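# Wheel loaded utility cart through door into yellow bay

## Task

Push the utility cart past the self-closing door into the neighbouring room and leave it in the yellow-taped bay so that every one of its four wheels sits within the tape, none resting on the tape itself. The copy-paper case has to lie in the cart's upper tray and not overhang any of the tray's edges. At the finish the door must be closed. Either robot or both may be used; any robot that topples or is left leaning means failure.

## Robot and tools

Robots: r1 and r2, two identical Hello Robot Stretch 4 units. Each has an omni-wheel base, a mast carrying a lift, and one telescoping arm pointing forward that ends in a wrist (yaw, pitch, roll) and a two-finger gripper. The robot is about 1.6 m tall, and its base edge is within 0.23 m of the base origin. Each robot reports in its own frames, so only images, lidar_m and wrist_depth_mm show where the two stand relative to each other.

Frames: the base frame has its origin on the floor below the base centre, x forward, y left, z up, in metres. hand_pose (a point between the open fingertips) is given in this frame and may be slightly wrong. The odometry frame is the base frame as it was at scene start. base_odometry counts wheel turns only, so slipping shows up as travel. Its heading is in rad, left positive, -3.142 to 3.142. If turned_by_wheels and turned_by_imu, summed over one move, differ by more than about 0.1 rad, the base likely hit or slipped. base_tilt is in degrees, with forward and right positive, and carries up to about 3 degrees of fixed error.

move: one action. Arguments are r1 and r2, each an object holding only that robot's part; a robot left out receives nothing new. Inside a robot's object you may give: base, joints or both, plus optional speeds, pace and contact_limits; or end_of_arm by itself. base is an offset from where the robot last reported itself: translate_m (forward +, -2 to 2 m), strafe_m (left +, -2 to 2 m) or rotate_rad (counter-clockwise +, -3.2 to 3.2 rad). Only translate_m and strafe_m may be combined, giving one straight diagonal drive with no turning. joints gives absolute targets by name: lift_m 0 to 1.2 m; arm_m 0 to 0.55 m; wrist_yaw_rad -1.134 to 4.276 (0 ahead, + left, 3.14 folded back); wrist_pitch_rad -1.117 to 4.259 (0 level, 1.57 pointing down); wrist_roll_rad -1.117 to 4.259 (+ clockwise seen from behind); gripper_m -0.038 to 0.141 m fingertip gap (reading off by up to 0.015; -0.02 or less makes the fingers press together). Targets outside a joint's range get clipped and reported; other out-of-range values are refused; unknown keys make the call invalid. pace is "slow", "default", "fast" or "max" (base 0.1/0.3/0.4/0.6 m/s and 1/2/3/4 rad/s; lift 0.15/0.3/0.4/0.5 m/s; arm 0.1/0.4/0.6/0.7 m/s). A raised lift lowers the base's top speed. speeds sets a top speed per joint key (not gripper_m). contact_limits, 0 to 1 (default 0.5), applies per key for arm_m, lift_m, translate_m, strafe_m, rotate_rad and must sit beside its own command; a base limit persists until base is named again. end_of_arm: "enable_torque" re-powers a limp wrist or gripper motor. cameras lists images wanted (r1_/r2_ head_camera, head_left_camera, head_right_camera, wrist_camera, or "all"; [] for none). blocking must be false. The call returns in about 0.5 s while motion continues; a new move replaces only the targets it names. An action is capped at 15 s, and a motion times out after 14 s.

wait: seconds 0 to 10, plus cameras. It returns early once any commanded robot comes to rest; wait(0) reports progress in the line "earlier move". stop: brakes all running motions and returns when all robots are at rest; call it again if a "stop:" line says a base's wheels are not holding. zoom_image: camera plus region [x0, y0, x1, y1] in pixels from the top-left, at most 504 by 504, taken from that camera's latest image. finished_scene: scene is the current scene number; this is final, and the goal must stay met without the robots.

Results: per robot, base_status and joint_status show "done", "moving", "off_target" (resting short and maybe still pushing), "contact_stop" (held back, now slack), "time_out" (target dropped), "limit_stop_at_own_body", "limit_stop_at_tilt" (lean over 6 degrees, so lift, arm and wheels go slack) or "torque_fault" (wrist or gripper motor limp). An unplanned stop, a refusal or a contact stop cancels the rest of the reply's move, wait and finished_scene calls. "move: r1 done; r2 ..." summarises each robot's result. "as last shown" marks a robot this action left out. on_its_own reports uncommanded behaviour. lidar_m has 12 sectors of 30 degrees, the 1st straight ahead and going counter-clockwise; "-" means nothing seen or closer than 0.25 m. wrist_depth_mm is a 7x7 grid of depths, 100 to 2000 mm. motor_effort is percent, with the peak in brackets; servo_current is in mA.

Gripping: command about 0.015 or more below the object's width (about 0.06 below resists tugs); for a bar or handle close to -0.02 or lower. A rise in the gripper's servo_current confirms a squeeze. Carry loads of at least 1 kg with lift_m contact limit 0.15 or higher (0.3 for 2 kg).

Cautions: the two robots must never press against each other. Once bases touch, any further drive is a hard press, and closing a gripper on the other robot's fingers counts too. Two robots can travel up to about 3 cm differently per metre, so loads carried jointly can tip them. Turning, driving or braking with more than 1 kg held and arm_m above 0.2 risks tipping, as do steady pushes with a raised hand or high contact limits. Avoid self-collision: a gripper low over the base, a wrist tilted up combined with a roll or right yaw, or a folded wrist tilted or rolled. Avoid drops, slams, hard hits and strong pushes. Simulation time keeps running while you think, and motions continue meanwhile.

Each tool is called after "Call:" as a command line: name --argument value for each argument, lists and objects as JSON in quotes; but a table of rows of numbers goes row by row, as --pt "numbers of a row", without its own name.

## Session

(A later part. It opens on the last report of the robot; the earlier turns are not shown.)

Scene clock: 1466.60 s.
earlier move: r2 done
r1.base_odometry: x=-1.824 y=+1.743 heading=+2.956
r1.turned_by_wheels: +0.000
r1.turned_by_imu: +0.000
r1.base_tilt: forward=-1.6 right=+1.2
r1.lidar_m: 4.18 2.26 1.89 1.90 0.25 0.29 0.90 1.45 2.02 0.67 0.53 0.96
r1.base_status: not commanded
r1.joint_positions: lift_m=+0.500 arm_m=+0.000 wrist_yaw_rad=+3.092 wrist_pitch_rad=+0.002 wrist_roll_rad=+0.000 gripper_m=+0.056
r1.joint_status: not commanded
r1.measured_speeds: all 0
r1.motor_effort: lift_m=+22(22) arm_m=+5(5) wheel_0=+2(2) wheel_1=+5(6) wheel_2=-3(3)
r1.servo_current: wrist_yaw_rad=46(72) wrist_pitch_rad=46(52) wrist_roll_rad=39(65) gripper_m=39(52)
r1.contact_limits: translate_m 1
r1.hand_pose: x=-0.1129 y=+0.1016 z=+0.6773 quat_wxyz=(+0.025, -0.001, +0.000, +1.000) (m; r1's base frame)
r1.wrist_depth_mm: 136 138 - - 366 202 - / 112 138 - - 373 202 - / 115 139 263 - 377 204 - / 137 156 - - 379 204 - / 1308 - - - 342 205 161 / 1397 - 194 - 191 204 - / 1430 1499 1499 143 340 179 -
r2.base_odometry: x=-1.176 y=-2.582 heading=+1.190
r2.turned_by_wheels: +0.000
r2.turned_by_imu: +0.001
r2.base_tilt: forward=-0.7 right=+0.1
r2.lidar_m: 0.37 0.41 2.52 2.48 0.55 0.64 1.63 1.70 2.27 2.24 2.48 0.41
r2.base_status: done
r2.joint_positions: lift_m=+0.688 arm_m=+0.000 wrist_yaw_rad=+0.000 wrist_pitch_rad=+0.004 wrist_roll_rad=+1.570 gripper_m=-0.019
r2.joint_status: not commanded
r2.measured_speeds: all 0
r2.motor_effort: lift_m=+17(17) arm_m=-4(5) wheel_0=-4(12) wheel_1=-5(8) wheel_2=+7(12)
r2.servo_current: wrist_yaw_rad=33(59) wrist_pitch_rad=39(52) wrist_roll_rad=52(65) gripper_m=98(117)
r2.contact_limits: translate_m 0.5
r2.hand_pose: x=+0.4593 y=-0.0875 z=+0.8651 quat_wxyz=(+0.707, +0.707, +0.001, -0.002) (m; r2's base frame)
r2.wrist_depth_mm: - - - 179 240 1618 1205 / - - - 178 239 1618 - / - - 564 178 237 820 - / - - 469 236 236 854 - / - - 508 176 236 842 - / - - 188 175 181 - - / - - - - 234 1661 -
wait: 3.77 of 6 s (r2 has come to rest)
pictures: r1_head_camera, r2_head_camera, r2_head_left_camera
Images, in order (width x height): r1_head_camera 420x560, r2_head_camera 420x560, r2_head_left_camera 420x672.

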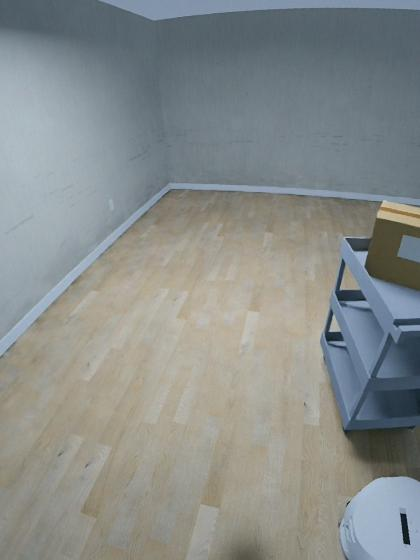

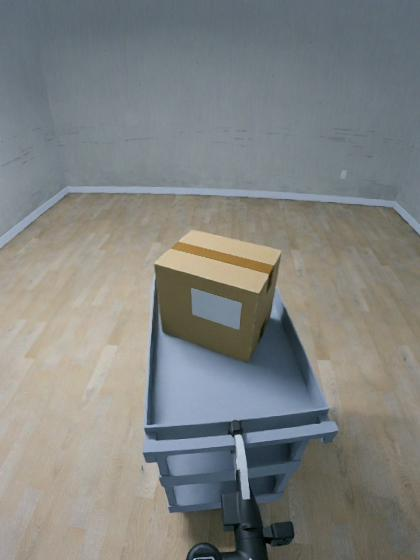

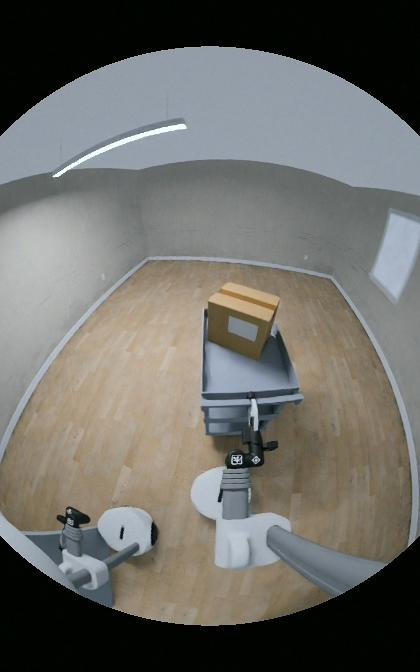

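Call:
move --r2 '{"base":{"translate_m":-0.248,"strafe_m":0.03},"pace":"slow","contact_limits":{"translate_m":0.5}}' --blocking false --cameras '[]'

Call:
wait --seconds 6 --cameras '["r2_head_camera","r2_head_left_camera","r2_head_right_camera","r1_head_right_camera"]'

Scene clock: 1477.80 s.
move: r2 moving
r1: as last shown
r1.lidar_m: 4.19 2.26 1.89 1.89 0.25 0.29 0.89 1.44 2.04 0.66 0.53 0.97
r1.motor_effort: lift_m=+22(22) arm_m=+5(5) wheel_0=+1(2) wheel_1=+5(5) wheel_2=-3(3)
r1.servo_current: wrist_yaw_rad=65(65) wrist_pitch_rad=39(46) wrist_roll_rad=52(65) gripper_m=39(52)
r1.contact_limits: translate_m 1
r1.wrist_depth_mm: 136 138 - - 370 201 - / 111 138 - - 370 202 - / 115 139 264 - 379 203 - / 136 155 - - 382 205 - / 1281 - - - 342 205 161 / 1430 - 193 - 191 204 - / 1430 1499 1537 143 342 179 -
r2.base_odometry: x=-1.182 y=-2.593 heading=+1.190
r2.turned_by_wheels: +0.000
r2.turned_by_imu: +0.000
r2.base_tilt: forward=-0.6 right=+0.0
r2.lidar_m: 0.38 0.40 2.54 2.49 0.53 0.63 1.61 1.74 2.26 2.26 2.48 0.44
r2.base_status: translate_m moving; strafe_m moving
r2.joint_positions: lift_m=+0.688 arm_m=+0.000 wrist_yaw_rad=+0.000 wrist_pitch_rad=+0.004 wrist_roll_rad=+1.570 gripper_m=-0.019
r2.joint_status: not commanded
r2.measured_speeds: translate_m=-0.048 strafe_m=+0.006 rotate_rad=+0.001 lift_m=+0.000 arm_m=+0.000 wrist_yaw_rad=+0.000 wrist_pitch_rad=+0.000 wrist_roll_rad=+0.000
r2.motor_effort: lift_m=+17(17) arm_m=-4(5) wheel_0=-6(11) wheel_1=-4(8) wheel_2=+10(14)
r2.servo_current: wrist_yaw_rad=39(52) wrist_pitch_rad=46(46) wrist_roll_rad=52(52) gripper_m=104(104)
r2.contact_limits: translate_m 0.5
r2.hand_pose: x=+0.4593 y=-0.0875 z=+0.8651 quat_wxyz=(+0.707, +0.707, +0.001, -0.002) (m; r2's base frame)
r2.wrist_depth_mm: - - - 181 241 1618 1138 / - - - 179 240 1618 - / - - 574 178 238 831 - / - - 469 178 238 842 - / - - 504 177 237 831 - / - - 187 175 182 - - / - - - - 234 1618 -
pictures: none
No camera images: "cameras" was empty.

Scene clock: 1481.07 s.
earlier move: r2 done
r1.base_odometry: x=-1.824 y=+1.743 heading=+2.956
r1.turned_by_wheels: +0.000
r1.turned_by_imu: +0.000
r1.base_tilt: forward=-1.6 right=+1.3
r1.lidar_m: 4.14 2.30 1.92 1.89 0.25 0.30 0.90 1.43 2.04 0.42 0.44 0.72
r1.base_status: not commanded
r1.joint_positions: lift_m=+0.500 arm_m=+0.000 wrist_yaw_rad=+3.092 wrist_pitch_rad=+0.002 wrist_roll_rad=+0.000 gripper_m=+0.056
r1.joint_status: not commanded
r1.measured_speeds: all 0
r1.motor_effort: lift_m=+22(22) arm_m=+5(5) wheel_0=+2(2) wheel_1=+5(6) wheel_2=-3(3)
r1.servo_current: wrist_yaw_rad=39(65) wrist_pitch_rad=52(52) wrist_roll_rad=59(65) gripper_m=39(52)
r1.contact_limits: translate_m 1
r1.hand_pose: x=-0.1129 y=+0.1016 z=+0.6773 quat_wxyz=(+0.025, -0.001, +0.000, +1.000) (m; r1's base frame)
r1.wrist_depth_mm: 136 138 - - 370 201 - / 111 138 - - 373 202 - / 115 139 264 - 379 204 - / 136 156 - - 379 205 - / 1281 - - - 343 204 161 / 1366 - 194 - 191 205 - / 1430 1499 1537 143 340 179 -
r2.base_odometry: x=-1.296 y=-2.801 heading=+1.190
r2.turned_by_wheels: +0.000
r2.turned_by_imu: +0.001
r2.base_tilt: forward=-0.6 right=+0.1
r2.lidar_m: 0.34 0.34 2.53 0.41 0.42 1.12 1.39 1.46 2.24 2.24 2.47 0.47
r2.base_status: done
r2.joint_positions: lift_m=+0.688 arm_m=+0.000 wrist_yaw_rad=+0.000 wrist_pitch_rad=+0.005 wrist_roll_rad=+1.570 gripper_m=-0.019
r2.joint_status: not commanded
r2.measured_speeds: all 0
r2.motor_effort: lift_m=+18(18) arm_m=-4(5) wheel_0=-4(11) wheel_1=-4(8) wheel_2=+7(14)
r2.servo_current: wrist_yaw_rad=52(65) wrist_pitch_rad=52(52) wrist_roll_rad=46(65) gripper_m=91(111)
r2.contact_limits: translate_m 0.5
r2.hand_pose: x=+0.4593 y=-0.0874 z=+0.8647 quat_wxyz=(+0.707, +0.707, +0.002, -0.002) (m; r2's base frame)
r2.wrist_depth_mm: - - - 224 300 314 314 / - - - 211 279 1661 1160 / - - - 201 266 1808 - / - - 661 188 251 809 - / - - 469 182 238 831 - / - - 187 172 180 - - / - - 500 - 220 - -
wait: 3.27 of 6 s (r2 has come to rest)
pictures: r1_head_right_camera, r2_head_camera, r2_head_left_camera, r2_head_right_camera
Images, in order (width x height): r1_head_right_camera 420x672, r2_head_camera 420x560, r2_head_left_camera 420x672, r2_head_right_camera 420x672.

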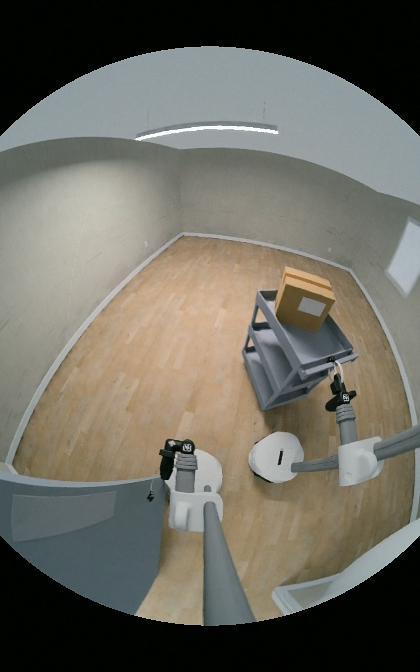

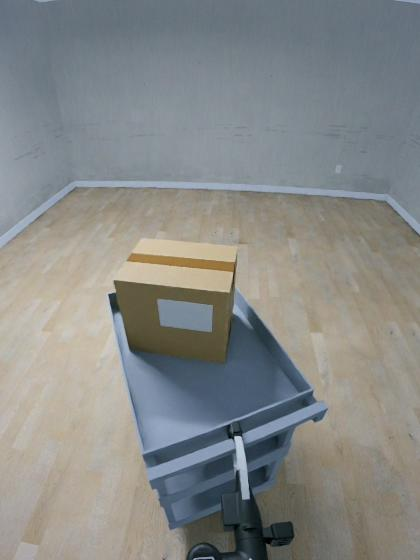

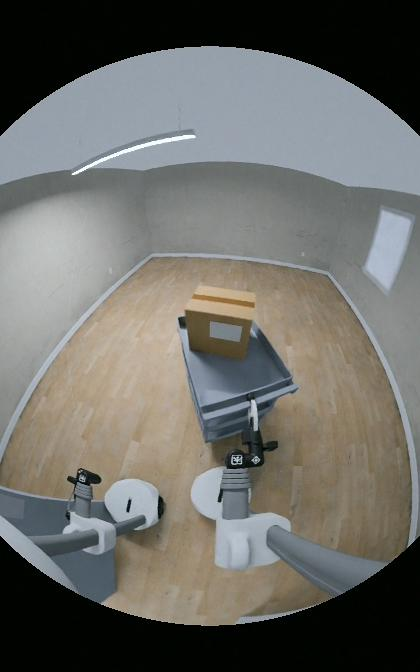

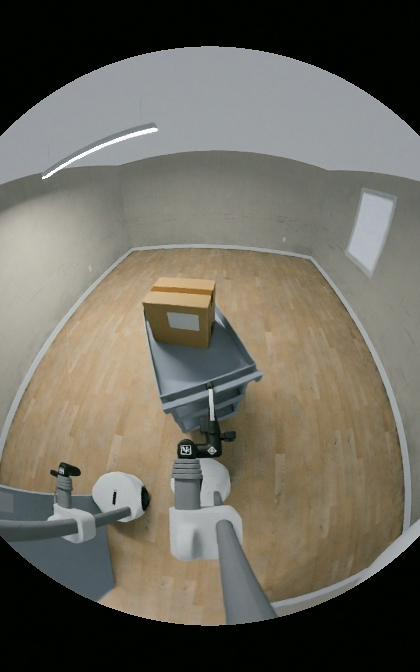

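Call:
move --r2 '{"base":{"translate_m":-0.1,"strafe_m":0.012},"pace":"slow","contact_limits":{"translate_m":0.5}}' --blocking false --cameras '[]'

Call:
wait --seconds 4 --cameras '["r2_head_camera","r1_head_right_camera"]'

Scene clock: 1502.97 s.
move: r2 moving
r1: as last shown
r1.lidar_m: 4.16 2.28 1.90 1.89 0.25 0.25 0.90 1.44 2.02 0.40 0.41 0.72
r1.motor_effort: lift_m=+22(22) arm_m=+5(5) wheel_0=+1(2) wheel_1=+5(5) wheel_2=-3(3)
r1.servo_current: wrist_yaw_rad=33(65) wrist_pitch_rad=52(52) wrist_roll_rad=33(72) gripper_m=39(46)
r1.contact_limits: translate_m 1
r1.wrist_depth_mm: 136 138 - - 368 202 - / 111 139 - - 373 202 - / 115 139 263 - 377 203 - / 136 156 - - 379 205 - / 1308 - - - 340 205 161 / 1430 - 193 - 191 204 - / 1430 1499 1537 143 342 180 -
r2.base_odometry: x=-1.302 y=-2.812 heading=+1.190
r2.turned_by_wheels: +0.000
r2.turned_by_imu: +0.001
r2.base_tilt: forward=-0.6 right=+0.0
r2.lidar_m: 0.33 0.34 2.54 0.42 0.42 1.11 1.37 1.45 2.23 2.24 2.44 0.47
r2.base_status: translate_m moving; strafe_m moving
r2.joint_positions: lift_m=+0.688 arm_m=+0.000 wrist_yaw_rad=+0.000 wrist_pitch_rad=+0.005 wrist_roll_rad=+1.570 gripper_m=-0.019
r2.joint_status: not commanded
r2.measured_speeds: translate_m=-0.049 strafe_m=+0.006 rotate_rad=+0.001 lift_m=+0.000 arm_m=+0.000 wrist_yaw_rad=+0.000 wrist_pitch_rad=+0.000 wrist_roll_rad=+0.000
r2.motor_effort: lift_m=+18(18) arm_m=-4(5) wheel_0=-6(7) wheel_1=-7(7) wheel_2=+12(14)
r2.servo_current: wrist_yaw_rad=59(59) wrist_pitch_rad=39(46) wrist_roll_rad=46(52) gripper_m=91(91)
r2.contact_limits: translate_m 0.5
r2.hand_pose: x=+0.4594 y=-0.0874 z=+0.8647 quat_wxyz=(+0.707, +0.707, +0.002, -0.002) (m; r2's base frame)
r2.wrist_depth_mm: - - - 224 298 314 310 / - - - 212 279 1618 1138 / - - - 200 266 1808 - / - - 668 189 250 798 - / - - 473 182 240 820 - / - - 186 172 180 - - / - - 500 - 220 - -
pictures: none
No camera images: "cameras" was empty.

Scene clock: 1504.73 s.
earlier move: r2 done
r1.base_odometry: x=-1.824 y=+1.743 heading=+2.956
r1.turned_by_wheels: +0.000
r1.turned_by_imu: +0.000
r1.base_tilt: forward=-1.6 right=+1.3
r1.lidar_m: 4.20 2.28 1.90 1.89 0.25 0.29 0.93 1.42 0.50 0.39 0.42 0.66
r1.base_status: not commanded
r1.joint_positions: lift_m=+0.500 arm_m=+0.000 wrist_yaw_rad=+3.092 wrist_pitch_rad=+0.002 wrist_roll_rad=+0.000 gripper_m=+0.056
r1.joint_status: not commanded
r1.measured_speeds: all 0
r1.motor_effort: lift_m=+22(22) arm_m=+5(5) wheel_0=+1(2) wheel_1=+5(6) wheel_2=-3(3)
r1.servo_current: wrist_yaw_rad=65(72) wrist_pitch_rad=33(52) wrist_roll_rad=46(72) gripper_m=33(46)
r1.contact_limits: translate_m 1
r1.hand_pose: x=-0.1129 y=+0.1016 z=+0.6773 quat_wxyz=(+0.025, -0.001, +0.000, +1.000) (m; r1's base frame)
r1.wrist_depth_mm: 136 138 - - 366 201 - / 111 138 - - 375 202 - / 116 139 263 - 379 203 - / 136 156 - - 379 204 - / 1281 - - - 342 205 161 / 1397 - 194 - 191 205 - / 1366 1537 1537 143 338 179 -
r2.base_odometry: x=-1.344 y=-2.889 heading=+1.190
r2.turned_by_wheels: +0.000
r2.turned_by_imu: +0.000
r2.base_tilt: forward=-0.7 right=+0.0
r2.lidar_m: 0.31 0.32 2.51 0.39 0.40 1.08 1.30 1.35 2.08 2.23 2.45 0.43
r2.base_status: done
r2.joint_positions: lift_m=+0.688 arm_m=+0.000 wrist_yaw_rad=+0.001 wrist_pitch_rad=+0.005 wrist_roll_rad=+1.570 gripper_m=-0.019
r2.joint_status: not commanded
r2.measured_speeds: all 0
r2.motor_effort: lift_m=+18(18) arm_m=-5(5) wheel_0=-2(9) wheel_1=-4(7) wheel_2=+6(14)
r2.servo_current: wrist_yaw_rad=52(59) wrist_pitch_rad=46(52) wrist_roll_rad=52(52) gripper_m=85(98)
r2.contact_limits: translate_m 0.5
r2.hand_pose: x=+0.4594 y=-0.0872 z=+0.8646 quat_wxyz=(+0.707, +0.707, +0.002, -0.002) (m; r2's base frame)
r2.wrist_depth_mm: - - - 281 320 325 1042 / - - - 283 301 1537 1138 / - - - 209 277 1661 500 / - - - 196 256 768 - / - - 469 183 241 842 - / - - 187 171 180 - - / - - 480 - 219 - -
wait: 1.77 of 4 s (r2 has come to rest)
pictures: r1_head_right_camera, r2_head_camera
Images, in order (width x height): r1_head_right_camera 420x672, r2_head_camera 420x560.

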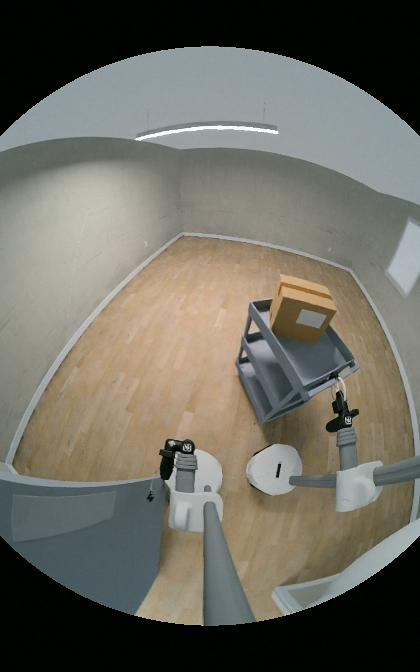

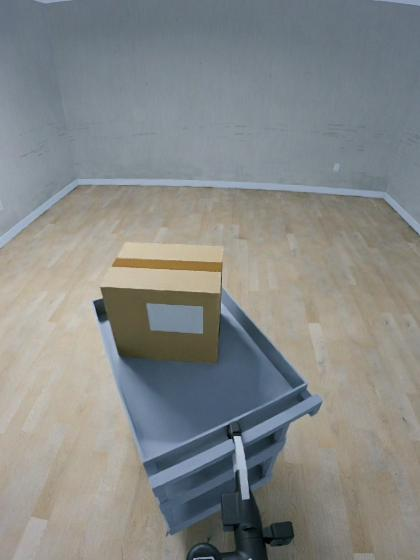

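Call:
move --r2 '{"base":{"translate_m":0.25,"strafe_m":0.0},"pace":"slow","contact_limits":{"translate_m":0.5}}' --blocking false --cameras '[]'

Call:
wait --seconds 6 --cameras '["r2_head_camera"]'

Scene clock: 1528.33 s.
move: r2 moving
r1: as last shown
r1.lidar_m: 4.16 2.26 1.91 1.88 0.25 0.30 0.92 1.43 0.58 0.38 0.42 0.69
r1.servo_current: wrist_yaw_rad=52(59) wrist_pitch_rad=46(46) wrist_roll_rad=39(78) gripper_m=39(46)
r1.contact_limits: translate_m 1
r1.wrist_depth_mm: 136 138 - - 368 201 - / 111 138 - - 373 203 - / 115 138 263 - 373 204 - / 136 156 - - 382 205 - / 1308 - - - 342 206 161 / 1397 - 194 - 191 205 - / 1397 1499 1499 143 342 179 -
r2.base_odometry: x=-1.339 y=-2.878 heading=+1.190
r2.turned_by_wheels: +0.000
r2.turned_by_imu: +0.000
r2.base_tilt: forward=-0.6 right=+0.0
r2.lidar_m: 0.32 0.32 2.53 0.37 0.42 1.10 1.31 1.35 2.07 2.24 2.48 0.46
r2.base_status: translate_m moving; strafe_m moving
r2.joint_positions: lift_m=+0.688 arm_m=+0.000 wrist_yaw_rad=+0.001 wrist_pitch_rad=+0.005 wrist_roll_rad=+1.570 gripper_m=-0.019
r2.joint_status: not commanded
r2.measured_speeds: translate_m=+0.048 strafe_m=+0.000 rotate_rad=-0.003 lift_m=+0.000 arm_m=+0.000 wrist_yaw_rad=-0.003 wrist_pitch_rad=+0.000 wrist_roll_rad=+0.000
r2.motor_effort: lift_m=+18(18) arm_m=-4(5) wheel_0=+3(9) wheel_1=+6(9) wheel_2=-11(11)
r2.servo_current: wrist_yaw_rad=52(52) wrist_pitch_rad=46(52) wrist_roll_rad=46(59) gripper_m=85(91)
r2.contact_limits: translate_m 0.5
r2.hand_pose: x=+0.4594 y=-0.0873 z=+0.8646 quat_wxyz=(+0.707, +0.707, +0.002, -0.002) (m; r2's base frame)
r2.wrist_depth_mm: - - - 282 327 1336 1042 / - - - 289 307 1537 424 / - - - 211 279 1661 508 / - - - 196 257 778 - / - - 496 183 241 842 - / - 469 187 170 178 - - / - - 477 - 216 - -
pictures: none
No camera images: "cameras" was empty.

Scene clock: 1531.63 s.
earlier move: r2 done
r1.base_odometry: x=-1.824 y=+1.743 heading=+2.956
r1.turned_by_wheels: +0.000
r1.turned_by_imu: +0.000
r1.base_tilt: forward=-1.6 right=+1.3
r1.lidar_m: 0.99 2.26 1.90 1.89 0.25 0.29 0.94 1.45 2.02 0.50 0.47 0.78
r1.base_status: not commanded
r1.joint_positions: lift_m=+0.500 arm_m=+0.000 wrist_yaw_rad=+3.092 wrist_pitch_rad=+0.002 wrist_roll_rad=+0.000 gripper_m=+0.056
r1.joint_status: not commanded
r1.measured_speeds: all 0
r1.motor_effort: lift_m=+22(22) arm_m=+5(5) wheel_0=+1(2) wheel_1=+5(6) wheel_2=-3(3)
r1.servo_current: wrist_yaw_rad=46(72) wrist_pitch_rad=39(52) wrist_roll_rad=59(78) gripper_m=46(52)
r1.contact_limits: translate_m 1
r1.hand_pose: x=-0.1129 y=+0.1016 z=+0.6773 quat_wxyz=(+0.025, -0.001, +0.000, +1.000) (m; r1's base frame)
r1.wrist_depth_mm: 136 138 - - 366 201 - / 111 139 - - 373 202 - / 115 139 264 - 377 203 - / 136 155 - - 379 205 - / 1336 - - - 342 205 161 / 1430 - 193 - 191 205 - / 1430 1537 1537 143 340 179 -
r2.base_odometry: x=-1.251 y=-2.657 heading=+1.190
r2.turned_by_wheels: +0.000
r2.turned_by_imu: +0.000
r2.base_tilt: forward=-0.6 right=+0.1
r2.lidar_m: 0.25 0.33 2.50 0.56 0.47 0.57 1.55 1.64 2.33 2.28 2.49 0.46
r2.base_status: done
r2.joint_positions: lift_m=+0.688 arm_m=+0.000 wrist_yaw_rad=-0.002 wrist_pitch_rad=+0.005 wrist_roll_rad=+1.570 gripper_m=-0.019
r2.joint_status: not commanded
r2.measured_speeds: all 0
r2.motor_effort: lift_m=+18(18) arm_m=-4(5) wheel_0=+2(9) wheel_1=+4(9) wheel_2=-8(16)
r2.servo_current: wrist_yaw_rad=52(65) wrist_pitch_rad=39(52) wrist_roll_rad=46(59) gripper_m=85(91)
r2.contact_limits: translate_m 0.5
r2.hand_pose: x=+0.4591 y=-0.0880 z=+0.8646 quat_wxyz=(+0.707, +0.707, +0.001, -0.003) (m; r2's base frame)
r2.wrist_depth_mm: - - - - - 1661 1160 / - - - 338 - 1576 1138 / - - - 254 370 1464 442 / - - - 211 294 1708 500 / - - - 186 253 1708 - / - - 186 165 179 723 - / - 433 430 - 203 - -
wait: 3.30 of 6 s (r2 has come to rest)
pictures: r2_head_camera
Images, in order (width x height): r2_head_camera 420x560.

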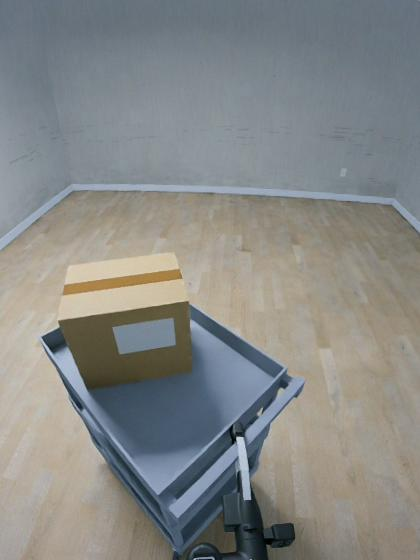

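Call:
move --r2 '{"base":{"rotate_rad":0.5},"pace":"slow","contact_limits":{"rotate_rad":0.4}}' --blocking false --cameras '[]'

Call:
wait --seconds 4 --cameras '["r2_head_camera","r1_head_right_camera"]'

Scene clock: 1550.63 s.
move: r2 moving
r1: as last shown
r1.lidar_m: 0.97 2.27 1.90 1.89 0.25 0.28 0.90 1.43 2.03 0.52 0.44 0.77
r1.motor_effort: lift_m=+22(22) arm_m=+5(5) wheel_0=+1(2) wheel_1=+5(5) wheel_2=-3(3)
r1.servo_current: wrist_yaw_rad=52(59) wrist_pitch_rad=39(46) wrist_roll_rad=52(65) gripper_m=46(46)
r1.contact_limits: translate_m 1
r1.wrist_depth_mm: 136 138 - - 368 202 - / 111 139 - - 370 202 - / 116 139 264 - 377 204 - / 136 156 - - 382 205 - / 1308 - - - 342 205 161 / 1430 - 193 - 192 205 - / 1430 1537 1499 143 342 179 -
r2.base_odometry: x=-1.251 y=-2.657 heading=+1.313
r2.turned_by_wheels: +0.124
r2.turned_by_imu: +0.120
r2.base_tilt: forward=-0.7 right=+0.1
r2.lidar_m: 0.27 0.35 2.46 0.49 0.46 1.28 1.54 1.71 2.27 2.28 2.67 0.50
r2.base_status: rotate_rad moving
r2.joint_positions: lift_m=+0.688 arm_m=+0.000 wrist_yaw_rad=-0.014 wrist_pitch_rad=+0.005 wrist_roll_rad=+1.570 gripper_m=-0.019
r2.joint_status: not commanded
r2.measured_speeds: translate_m=-0.001 strafe_m=+0.000 rotate_rad=+0.491 lift_m=+0.000 arm_m=+0.000 wrist_yaw_rad=-0.002 wrist_pitch_rad=+0.000 wrist_roll_rad=+0.000
r2.motor_effort: lift_m=+18(18) arm_m=-4(4) wheel_0=-16(19) wheel_1=-9(9) wheel_2=-17(18)
r2.servo_current: wrist_yaw_rad=104(104) wrist_pitch_rad=46(46) wrist_roll_rad=39(59) gripper_m=85(85)
r2.contact_limits: rotate_rad 0.4
r2.hand_pose: x=+0.4581 y=-0.0914 z=+0.8646 quat_wxyz=(+0.707, +0.707, -0.003, -0.007) (m; r2's base frame)
r2.wrist_depth_mm: - - - 315 - 1618 1138 / - - - 330 362 373 368 / - - - 228 314 1661 1160 / - - - 206 273 1661 525 / - - - 185 245 759 - / - - 186 167 179 - - / - 439 439 - 204 - -
pictures: none
No camera images: "cameras" was empty.

Scene clock: 1551.83 s.
earlier move: r2 done
r1.base_odometry: x=-1.824 y=+1.743 heading=+2.956
r1.turned_by_wheels: +0.000
r1.turned_by_imu: +0.000
r1.base_tilt: forward=-1.6 right=+1.3
r1.lidar_m: 0.87 2.30 1.90 1.91 0.25 0.29 0.92 1.43 2.04 0.50 0.47 0.69
r1.base_status: not commanded
r1.joint_positions: lift_m=+0.500 arm_m=+0.000 wrist_yaw_rad=+3.092 wrist_pitch_rad=+0.002 wrist_roll_rad=+0.000 gripper_m=+0.056
r1.joint_status: not commanded
r1.measured_speeds: all 0
r1.motor_effort: lift_m=+22(22) arm_m=+5(5) wheel_0=+1(2) wheel_1=+5(6) wheel_2=-3(3)
r1.servo_current: wrist_yaw_rad=65(65) wrist_pitch_rad=39(52) wrist_roll_rad=39(65) gripper_m=39(52)
r1.contact_limits: translate_m 1
r1.hand_pose: x=-0.1129 y=+0.1016 z=+0.6773 quat_wxyz=(+0.025, -0.001, +0.000, +1.000) (m; r1's base frame)
r1.wrist_depth_mm: 136 138 - - 366 202 - / 111 138 - - 370 202 - / 115 139 264 - 377 204 - / 136 156 - - 379 204 - / 1281 - - - 342 205 161 / 1430 - 193 - 191 204 - / 1430 1499 1499 143 338 180 -
r2.base_odometry: x=-1.251 y=-2.657 heading=+1.689
r2.turned_by_wheels: +0.375
r2.turned_by_imu: +0.365
r2.base_tilt: forward=-0.7 right=+0.1
r2.lidar_m: 0.37 0.42 0.55 0.46 0.58 1.52 1.59 2.31 2.28 2.48 3.66 0.43
r2.base_status: done
r2.joint_positions: lift_m=+0.688 arm_m=+0.000 wrist_yaw_rad=+0.000 wrist_pitch_rad=+0.005 wrist_roll_rad=+1.570 gripper_m=-0.019
r2.joint_status: not commanded
r2.measured_speeds: all 0
r2.motor_effort: lift_m=+18(18) arm_m=-4(5) wheel_0=-4(19) wheel_1=-4(10) wheel_2=-5(18)
r2.servo_current: wrist_yaw_rad=46(104) wrist_pitch_rad=46(52) wrist_roll_rad=39(59) gripper_m=91(91)
r2.contact_limits: rotate_rad 0.4
r2.hand_pose: x=+0.4593 y=-0.0875 z=+0.8646 quat_wxyz=(+0.707, +0.707, +0.002, -0.002) (m; r2's base frame)
r2.wrist_depth_mm: - - - 175 236 1618 1138 / - - - 175 235 1661 - / - - 539 174 236 854 - / - 480 469 234 233 842 - / - - 512 173 234 831 - / - - 187 173 180 - - / - - - - 233 1661 -
wait: 1.20 of 4 s (r2 has come to rest)
pictures: r1_head_right_camera, r2_head_camera
Images, in order (width x height): r1_head_right_camera 420x672, r2_head_camera 420x560.

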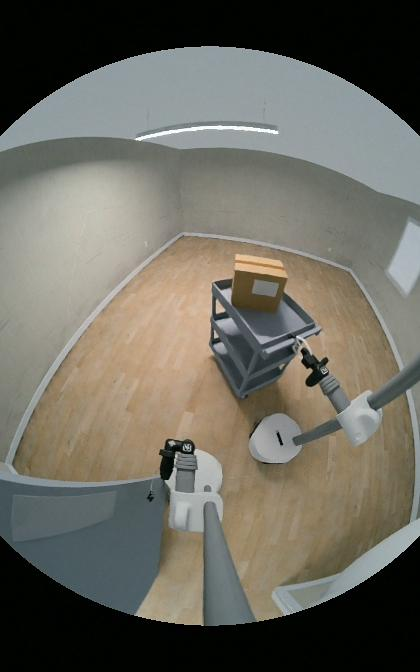

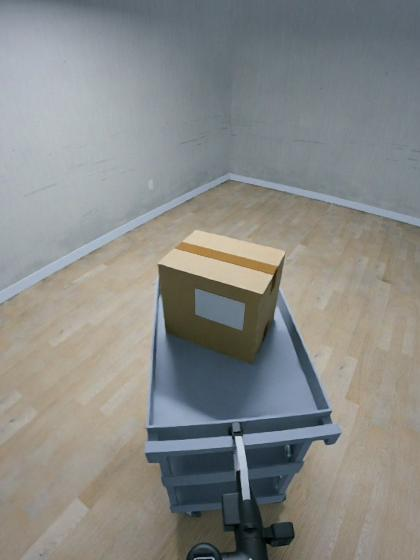

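Call:
move --r2 '{"base":{"translate_m":-0.2},"pace":"slow","contact_limits":{"translate_m":0.5}}' --blocking false --cameras '[]'

Call:
wait --seconds 6 --cameras '["r2_head_camera"]'

Call:
move --r2 '{"base":{"translate_m":-0.2},"pace":"slow","contact_limits":{"translate_m":0.5}}' --blocking false --cameras '[]'

Call:
wait --seconds 6 --cameras '["r2_head_camera","r2_head_left_camera"]'

Scene clock: 1562.70 s.
move: r2 moving
r1: as last shown
r1.base_tilt: forward=-1.6 right=+1.2
r1.lidar_m: 0.90 2.27 1.89 1.88 0.25 0.28 0.92 1.44 2.02 0.48 0.47 0.68
r1.motor_effort: lift_m=+22(22) arm_m=+5(5) wheel_0=+1(2) wheel_1=+5(5) wheel_2=-3(3)
r1.servo_current: wrist_yaw_rad=46(59) wrist_pitch_rad=46(52) wrist_roll_rad=46(59) gripper_m=39(46)
r1.contact_limits: translate_m 1
r1.wrist_depth_mm: 136 138 - - 368 201 - / 111 139 - - 373 202 - / 116 139 264 - 377 203 - / 136 156 - - 379 205 - / 1281 - - - 342 206 160 / 1430 - 194 - 191 205 - / 1430 1499 1537 143 340 180 -
r2.base_odometry: x=-1.250 y=-2.669 heading=+1.688
r2.turned_by_wheels: +0.000
r2.turned_by_imu: +0.000
r2.base_tilt: forward=-0.7 right=+0.0
r2.lidar_m: 0.39 0.41 0.54 0.46 0.58 1.51 1.58 2.31 2.28 2.46 3.62 0.44
r2.base_status: translate_m moving
r2.joint_positions: lift_m=+0.688 arm_m=+0.000 wrist_yaw_rad=+0.000 wrist_pitch_rad=+0.005 wrist_roll_rad=+1.570 gripper_m=-0.019
r2.joint_status: not commanded
r2.measured_speeds: translate_m=-0.049 strafe_m=+0.000 rotate_rad=+0.000 lift_m=+0.000 arm_m=+0.000 wrist_yaw_rad=+0.000 wrist_pitch_rad=+0.000 wrist_roll_rad=+0.000
r2.motor_effort: lift_m=+18(18) arm_m=-4(4) wheel_0=-6(9) wheel_1=-8(9) wheel_2=+12(13)
r2.servo_current: wrist_yaw_rad=46(52) wrist_pitch_rad=33(52) wrist_roll_rad=39(52) gripper_m=78(85)
r2.contact_limits: translate_m 0.5
r2.hand_pose: x=+0.4593 y=-0.0875 z=+0.8646 quat_wxyz=(+0.707, +0.707, +0.002, -0.002) (m; r2's base frame)
r2.wrist_depth_mm: - - - 174 235 1618 1138 / - - - 174 234 1430 - / - - 535 173 235 842 - / - 484 469 234 234 842 - / - - 512 173 233 842 - / - - 186 172 180 - - / - - - - 234 1708 -
pictures: none
No camera images: "cameras" was empty.

Scene clock: 1565.50 s.
earlier move: r2 done
r1.base_odometry: x=-1.824 y=+1.743 heading=+2.956
r1.turned_by_wheels: +0.000
r1.turned_by_imu: +0.000
r1.base_tilt: forward=-1.6 right=+1.3
r1.lidar_m: 0.88 2.28 1.90 1.89 0.25 0.29 0.92 1.44 2.03 0.48 0.48 0.59
r1.base_status: not commanded
r1.joint_positions: lift_m=+0.500 arm_m=+0.000 wrist_yaw_rad=+3.092 wrist_pitch_rad=+0.002 wrist_roll_rad=+0.000 gripper_m=+0.056
r1.joint_status: not commanded
r1.measured_speeds: all 0
r1.motor_effort: lift_m=+22(22) arm_m=+5(5) wheel_0=+1(2) wheel_1=+5(5) wheel_2=-3(3)
r1.servo_current: wrist_yaw_rad=52(72) wrist_pitch_rad=39(52) wrist_roll_rad=33(65) gripper_m=39(52)
r1.contact_limits: translate_m 1
r1.hand_pose: x=-0.1129 y=+0.1016 z=+0.6773 quat_wxyz=(+0.025, -0.001, +0.000, +1.000) (m; r1's base frame)
r1.wrist_depth_mm: 136 138 - - 368 201 - / 111 139 - - 373 202 - / 115 139 262 - 377 204 - / 136 155 - - 382 205 - / 1281 - - - 342 206 161 / 1397 - 193 - 191 205 - / 1397 1499 1537 143 340 179 -
r2.base_odometry: x=-1.228 y=-2.855 heading=+1.689
r2.turned_by_wheels: +0.001
r2.turned_by_imu: +0.001
r2.base_tilt: forward=-0.7 right=+0.1
r2.lidar_m: 0.38 0.41 0.49 0.49 1.19 1.36 1.43 2.12 2.16 2.35 3.46 0.43
r2.base_status: done
r2.joint_positions: lift_m=+0.688 arm_m=+0.000 wrist_yaw_rad=+0.003 wrist_pitch_rad=+0.005 wrist_roll_rad=+1.570 gripper_m=-0.019
r2.joint_status: not commanded
r2.measured_speeds: all 0
r2.motor_effort: lift_m=+18(18) arm_m=-4(5) wheel_0=-2(11) wheel_1=-4(10) wheel_2=+8(14)
r2.servo_current: wrist_yaw_rad=39(65) wrist_pitch_rad=46(52) wrist_roll_rad=39(59) gripper_m=85(91)
r2.contact_limits: translate_m 0.5
r2.hand_pose: x=+0.4596 y=-0.0866 z=+0.8646 quat_wxyz=(+0.707, +0.707, +0.003, -0.001) (m; r2's base frame)
r2.wrist_depth_mm: - - - 173 234 1661 1138 / - - - 173 234 798 - / - - 525 173 233 842 - / - 484 469 234 233 831 - / - - 521 173 233 831 - / - - 186 173 179 - - / - - - - 234 1708 -
wait: 2.80 of 6 s (r2 has come to rest)
pictures: r2_head_camera
Images, in order (width x height): r2_head_camera 420x560.

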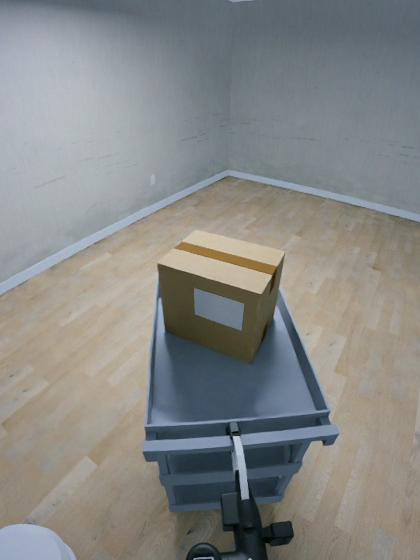

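Scene clock: 1566.00 s.
move: r2 moving
r1: as last shown
r1.lidar_m: 0.86 2.28 1.90 1.88 0.25 0.28 0.93 1.43 2.04 0.48 0.53 0.57
r1.motor_effort: lift_m=+22(22) arm_m=+5(5) wheel_0=+2(2) wheel_1=+5(5) wheel_2=-3(3)
r1.servo_current: wrist_yaw_rad=46(59) wrist_pitch_rad=39(52) wrist_roll_rad=46(78) gripper_m=39(46)
r1.contact_limits: translate_m 1
r1.wrist_depth_mm: 136 138 - - 370 200 - / 111 138 - - 375 202 - / 115 139 264 - 377 204 - / 136 156 - - 379 204 - / 1281 - - - 340 204 161 / 1430 - 194 - 190 205 - / 1430 1499 1499 143 342 180 -
r2.base_odometry: x=-1.226 y=-2.868 heading=+1.689
r2.turned_by_wheels: +0.000
r2.turned_by_imu: +0.000
r2.base_tilt: forward=-0.7 right=+0.1
r2.lidar_m: 0.40 0.41 0.50 0.47 1.20 1.33 1.44 2.13 2.15 2.32 3.47 0.44
r2.base_status: translate_m moving
r2.joint_positions: lift_m=+0.688 arm_m=+0.000 wrist_yaw_rad=+0.003 wrist_pitch_rad=+0.005 wrist_roll_rad=+1.570 gripper_m=-0.019
r2.joint_status: not commanded
r2.measured_speeds: translate_m=-0.048 strafe_m=+0.000 rotate_rad=+0.000 lift_m=+0.000 arm_m=+0.000 wrist_yaw_rad=+0.000 wrist_pitch_rad=+0.000 wrist_roll_rad=+0.000
r2.motor_effort: lift_m=+18(18) arm_m=-4(4) wheel_0=-1(7) wheel_1=-7(7) wheel_2=+12(15)
r2.servo_current: wrist_yaw_rad=39(59) wrist_pitch_rad=46(46) wrist_roll_rad=46(59) gripper_m=78(85)
r2.contact_limits: translate_m 0.5
r2.hand_pose: x=+0.4596 y=-0.0866 z=+0.8646 quat_wxyz=(+0.707, +0.707, +0.003, -0.001) (m; r2's base frame)
r2.wrist_depth_mm: - - - 172 233 1661 1160 / - - - 173 233 798 - / - - 530 173 235 842 - / - 480 466 233 233 854 - / - - 512 173 234 842 - / - - 186 173 178 - - / - - - - 233 1708 -
pictures: none
No camera images: "cameras" was empty.

Scene clock: 1568.77 s.
earlier move: r2 done
r1.base_odometry: x=-1.824 y=+1.743 heading=+2.956
r1.turned_by_wheels: +0.000
r1.turned_by_imu: +0.000
r1.base_tilt: forward=-1.6 right=+1.3
r1.lidar_m: 0.77 2.25 1.90 1.91 0.25 0.28 0.93 1.43 0.60 0.56 0.52 0.56
r1.base_status: not commanded
r1.joint_positions: lift_m=+0.500 arm_m=+0.000 wrist_yaw_rad=+3.092 wrist_pitch_rad=+0.002 wrist_roll_rad=+0.000 gripper_m=+0.056
r1.joint_status: not commanded
r1.measured_speeds: all 0
r1.motor_effort: lift_m=+22(22) arm_m=+5(5) wheel_0=+1(2) wheel_1=+5(5) wheel_2=-3(3)
r1.servo_current: wrist_yaw_rad=39(78) wrist_pitch_rad=39(52) wrist_roll_rad=46(78) gripper_m=46(46)
r1.contact_limits: translate_m 1
r1.hand_pose: x=-0.1129 y=+0.1016 z=+0.6773 quat_wxyz=(+0.025, -0.001, +0.000, +1.000) (m; r1's base frame)
r1.wrist_depth_mm: 136 138 - - 368 200 - / 111 138 - - 373 202 - / 115 139 264 - 377 204 - / 136 156 - - 379 205 - / 1308 - - - 342 205 161 / 1366 - 194 - 191 205 - / 1366 1499 1537 143 342 179 -
r2.base_odometry: x=-1.204 y=-3.054 heading=+1.689
r2.turned_by_wheels: +0.000
r2.turned_by_imu: +0.001
r2.base_tilt: forward=-0.6 right=+0.0
r2.lidar_m: 0.39 0.42 0.56 0.72 1.31 1.18 1.27 1.90 2.06 2.22 3.26 0.43
r2.base_status: done
r2.joint_positions: lift_m=+0.688 arm_m=+0.000 wrist_yaw_rad=+0.003 wrist_pitch_rad=+0.005 wrist_roll_rad=+1.570 gripper_m=-0.019
r2.joint_status: not commanded
r2.measured_speeds: all 0
r2.motor_effort: lift_m=+18(18) arm_m=-4(4) wheel_0=-1(7) wheel_1=-4(8) wheel_2=+7(15)
r2.servo_current: wrist_yaw_rad=46(59) wrist_pitch_rad=46(52) wrist_roll_rad=52(59) gripper_m=85(91)
r2.contact_limits: translate_m 0.5
r2.hand_pose: x=+0.4596 y=-0.0866 z=+0.8646 quat_wxyz=(+0.707, +0.707, +0.003, -0.001) (m; r2's base frame)
r2.wrist_depth_mm: - - - 245 247 1708 1205 / - - - 182 245 1618 - / - - 627 180 241 820 - / - 496 469 178 236 831 - / - - 500 176 235 831 - / - - 186 173 179 - - / - - 580 - 229 - -
wait: 2.77 of 6 s (r2 has come to rest)
pictures: r2_head_camera, r2_head_left_camera
Images, in order (width x height): r2_head_camera 420x560, r2_head_left_camera 420x672.

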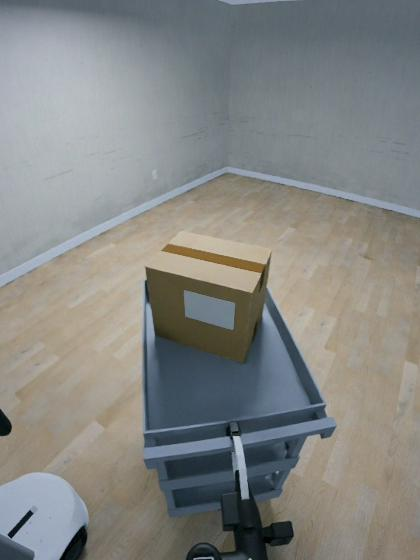

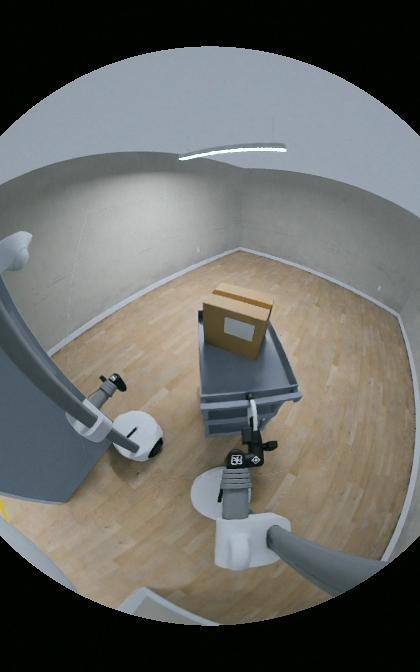

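Call:
move --r2 '{"base":{"translate_m":-0.25,"strafe_m":-0.025},"pace":"slow","contact_limits":{"translate_m":0.5}}' --blocking false --cameras '[]'

Call:
wait --seconds 6 --cameras '["r2_head_camera","r2_head_left_camera"]'

Scene clock: 1630.83 s.
move: r2 moving
r1: as last shown
r1.lidar_m: 0.77 2.26 1.92 1.89 0.25 0.26 0.93 1.44 0.61 0.57 0.54 0.55
r1.motor_effort: lift_m=+22(22) arm_m=+5(5) wheel_0=+1(1) wheel_1=+5(5) wheel_2=-3(3)
r1.servo_current: wrist_yaw_rad=52(65) wrist_pitch_rad=39(52) wrist_roll_rad=59(65) gripper_m=39(46)
r1.contact_limits: translate_m 1
r1.wrist_depth_mm: 136 138 - - 368 201 - / 111 139 - - 375 202 - / 115 139 265 - 377 204 - / 136 156 - - 379 205 - / 1308 - - - 343 205 160 / 1397 - 194 - 191 205 - / 1397 1537 1537 143 342 180 -
r2.base_odometry: x=-1.201 y=-3.066 heading=+1.689
r2.turned_by_wheels: +0.000
r2.turned_by_imu: +0.001
r2.base_tilt: forward=-0.6 right=+0.1
r2.lidar_m: 0.38 0.42 0.58 1.02 1.33 1.15 1.25 1.88 2.03 2.19 3.25 0.45
r2.base_status: translate_m moving; strafe_m moving
r2.joint_positions: lift_m=+0.688 arm_m=+0.000 wrist_yaw_rad=+0.003 wrist_pitch_rad=+0.005 wrist_roll_rad=+1.570 gripper_m=-0.019
r2.joint_status: not commanded
r2.measured_speeds: translate_m=-0.049 strafe_m=-0.005 rotate_rad=+0.001 lift_m=+0.000 arm_m=+0.000 wrist_yaw_rad=+0.001 wrist_pitch_rad=+0.000 wrist_roll_rad=+0.000
r2.motor_effort: lift_m=+18(18) arm_m=-4(4) wheel_0=-3(7) wheel_1=-6(8) wheel_2=+13(15)
r2.servo_current: wrist_yaw_rad=33(52) wrist_pitch_rad=52(52) wrist_roll_rad=46(59) gripper_m=78(85)
r2.contact_limits: translate_m 0.5
r2.hand_pose: x=+0.4596 y=-0.0866 z=+0.8646 quat_wxyz=(+0.707, +0.707, +0.003, -0.001) (m; r2's base frame)
r2.wrist_depth_mm: - - - 245 247 1661 1205 / - - - 182 245 1661 - / - - 627 180 240 809 - / - 500 466 178 237 842 - / - - 496 176 235 842 - / - - 186 173 179 - - / - - 585 - 231 - -
pictures: none
No camera images: "cameras" was empty.

Scene clock: 1634.13 s.
earlier move: r2 done
r1.base_odometry: x=-1.824 y=+1.743 heading=+2.956
r1.turned_by_wheels: +0.000
r1.turned_by_imu: +0.000
r1.base_tilt: forward=-1.6 right=+1.3
r1.lidar_m: 4.19 2.28 1.91 1.90 0.25 0.28 0.89 1.42 0.74 0.54 0.47 0.49
r1.base_status: not commanded
r1.joint_positions: lift_m=+0.500 arm_m=+0.000 wrist_yaw_rad=+3.092 wrist_pitch_rad=+0.002 wrist_roll_rad=+0.000 gripper_m=+0.056
r1.joint_status: not commanded
r1.measured_speeds: all 0
r1.motor_effort: lift_m=+22(22) arm_m=+5(5) wheel_0=+1(2) wheel_1=+5(5) wheel_2=-3(3)
r1.servo_current: wrist_yaw_rad=52(72) wrist_pitch_rad=39(52) wrist_roll_rad=59(65) gripper_m=39(52)
r1.contact_limits: translate_m 1
r1.hand_pose: x=-0.1129 y=+0.1016 z=+0.6773 quat_wxyz=(+0.025, -0.001, +0.000, +1.000) (m; r1's base frame)
r1.wrist_depth_mm: 136 138 - - 370 201 - / 111 138 - - 373 202 - / 115 139 264 - 379 203 - / 136 155 - - 382 205 - / 1336 - - - 342 205 160 / 1430 - 193 - 191 205 - / 1397 1499 1537 143 342 179 -
r2.base_odometry: x=-1.150 y=-3.299 heading=+1.689
r2.turned_by_wheels: +0.000
r2.turned_by_imu: +0.001
r2.base_tilt: forward=-0.6 right=+0.1
r2.lidar_m: 0.35 0.36 0.75 1.14 4.00 0.97 1.06 1.59 1.87 2.03 3.02 0.47
r2.base_status: done
r2.joint_positions: lift_m=+0.688 arm_m=+0.000 wrist_yaw_rad=+0.004 wrist_pitch_rad=+0.005 wrist_roll_rad=+1.570 gripper_m=-0.019
r2.joint_status: not commanded
r2.measured_speeds: all 0
r2.motor_effort: lift_m=+18(18) arm_m=-4(4) wheel_0=-1(7) wheel_1=-5(8) wheel_2=+7(15)
r2.servo_current: wrist_yaw_rad=46(59) wrist_pitch_rad=39(52) wrist_roll_rad=33(65) gripper_m=85(91)
r2.contact_limits: translate_m 0.5
r2.hand_pose: x=+0.4596 y=-0.0864 z=+0.8646 quat_wxyz=(+0.707, +0.707, +0.003, -0.001) (m; r2's base frame)
r2.wrist_depth_mm: - - - 270 277 1336 1042 / - - - 201 266 1618 496 / - - - 192 255 1576 - / - - 539 185 246 - - / - - 477 180 237 831 - / - - 186 172 179 - - / - - 530 - 224 - -
wait: 3.30 of 6 s (r2 has come to rest)
pictures: r2_head_camera, r2_head_left_camera
Images, in order (width x height): r2_head_camera 420x560, r2_head_left_camera 420x672.

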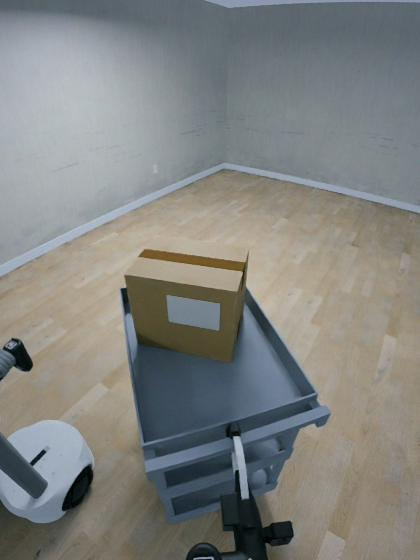

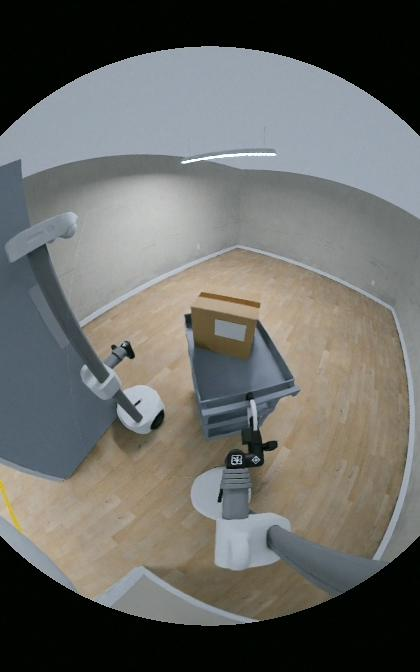

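Call:
zoom_image --camera "r2_head_camera" --region '[90, 220, 340, 540]'

Call:
zoom_image --camera "r2_head_left_camera" --region '[150, 270, 330, 470]'

Scaled by 1.575 from the camera's 420x560 image, which has a finer 1200x1600 frame.

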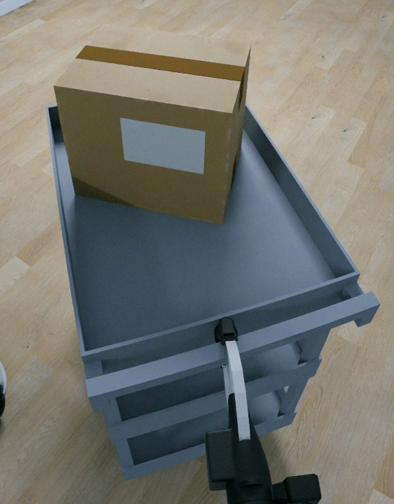

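Scaled by 2.520 from the camera's 420x672 image, which has a finer 600x960 frame.

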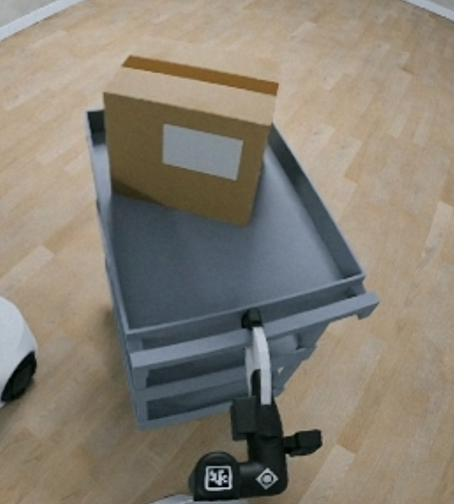

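Call:
wait --seconds 0.1 --cameras '["r1_head_right_camera","r1_head_camera","r2_head_camera"]'

Call:
zoom_image --camera "r1_head_right_camera" --region '[180, 220, 400, 460]'

Call:
zoom_image --camera "r2_head_camera" --region '[100, 200, 300, 400]'

Scene clock: 1657.77 s.
r1.base_odometry: x=-1.824 y=+1.743 heading=+2.956
r1.turned_by_wheels: +0.000
r1.turned_by_imu: +0.000
r1.base_tilt: forward=-1.6 right=+1.2
r1.lidar_m: 4.17 2.27 1.91 1.90 0.25 0.28 0.94 1.45 0.70 0.54 0.46 0.46
r1.base_status: not commanded
r1.joint_positions: lift_m=+0.500 arm_m=+0.000 wrist_yaw_rad=+3.092 wrist_pitch_rad=+0.002 wrist_roll_rad=+0.000 gripper_m=+0.056
r1.joint_status: not commanded
r1.measured_speeds: all 0
r1.motor_effort: lift_m=+22(22) arm_m=+5(5) wheel_0=+1(2) wheel_1=+5(5) wheel_2=-3(3)
r1.servo_current: wrist_yaw_rad=46(72) wrist_pitch_rad=33(52) wrist_roll_rad=59(65) gripper_m=39(52)
r1.contact_limits: translate_m 1
r1.hand_pose: x=-0.1129 y=+0.1016 z=+0.6773 quat_wxyz=(+0.025, -0.001, +0.000, +1.000) (m; r1's base frame)
r1.wrist_depth_mm: 136 138 - - 366 201 - / 111 139 - - 370 202 - / 115 139 263 - 375 203 - / 136 155 - - 382 205 - / 1308 - - - 342 204 161 / 1430 - 193 - 191 204 - / 1397 1537 1576 143 342 179 -
r2.base_odometry: x=-1.150 y=-3.299 heading=+1.689
r2.turned_by_wheels: +0.000
r2.turned_by_imu: +0.000
r2.base_tilt: forward=-0.7 right=+0.1
r2.lidar_m: 0.36 0.36 0.73 1.14 3.98 0.97 1.06 1.59 1.88 2.02 3.05 0.46
r2.base_status: done
r2.joint_positions: lift_m=+0.688 arm_m=+0.000 wrist_yaw_rad=+0.004 wrist_pitch_rad=+0.005 wrist_roll_rad=+1.570 gripper_m=-0.019
r2.joint_status: not commanded
r2.measured_speeds: all 0
r2.motor_effort: lift_m=+18(18) arm_m=-4(4) wheel_0=+0(7) wheel_1=-5(8) wheel_2=+7(15)
r2.servo_current: wrist_yaw_rad=46(59) wrist_pitch_rad=46(52) wrist_roll_rad=46(65) gripper_m=85(91)
r2.contact_limits: translate_m 0.5
r2.hand_pose: x=+0.4596 y=-0.0864 z=+0.8646 quat_wxyz=(+0.707, +0.707, +0.003, -0.001) (m; r2's base frame)
r2.wrist_depth_mm: - - - 270 278 1336 1042 / - - - 200 266 1618 496 / - - - 191 254 1537 - / - - 539 185 245 - - / - - 473 180 238 831 - / - - 186 173 180 - - / - - 530 - 224 - -
wait: 0.10 s; at rest from the start
pictures: r1_head_camera, r1_head_right_camera, r2_head_camera
Images, in order (width x height): r1_head_camera 420x560, r1_head_right_camera 420x672, r2_head_camera 420x560.

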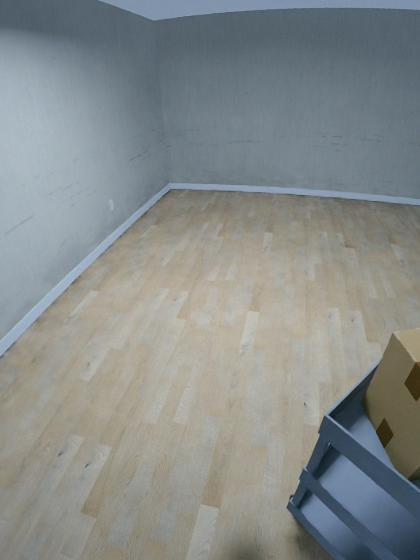

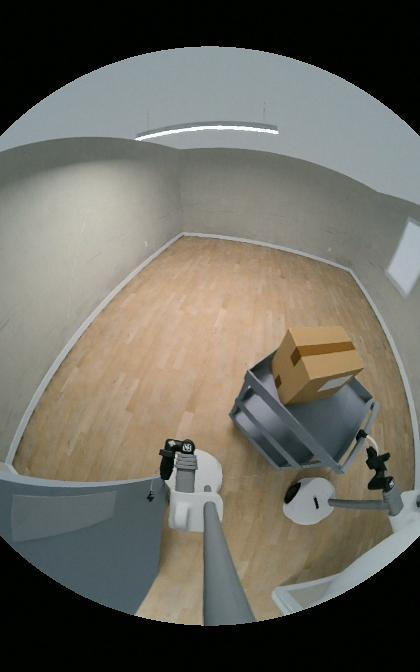

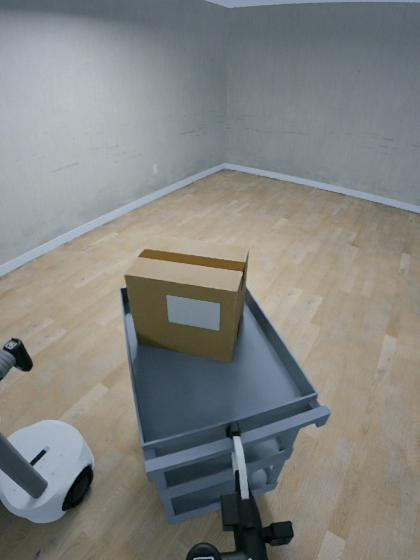

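Scaled by 2.100 from the camera's 420x672 image, which has a finer 600x960 frame.

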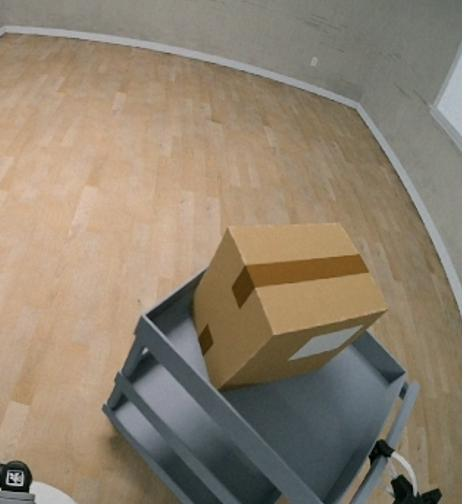

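Scaled by 2.520 from the camera's 420x560 image, which has a finer 1200x1600 frame.

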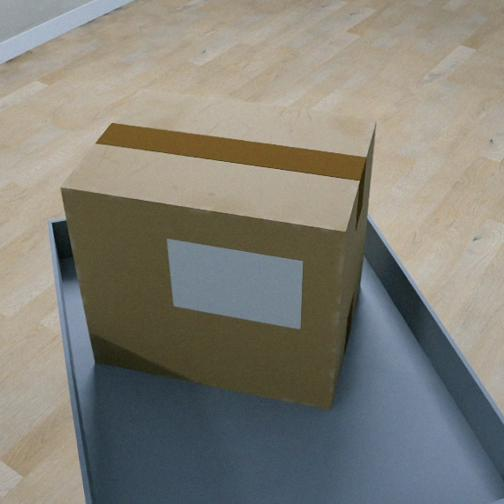

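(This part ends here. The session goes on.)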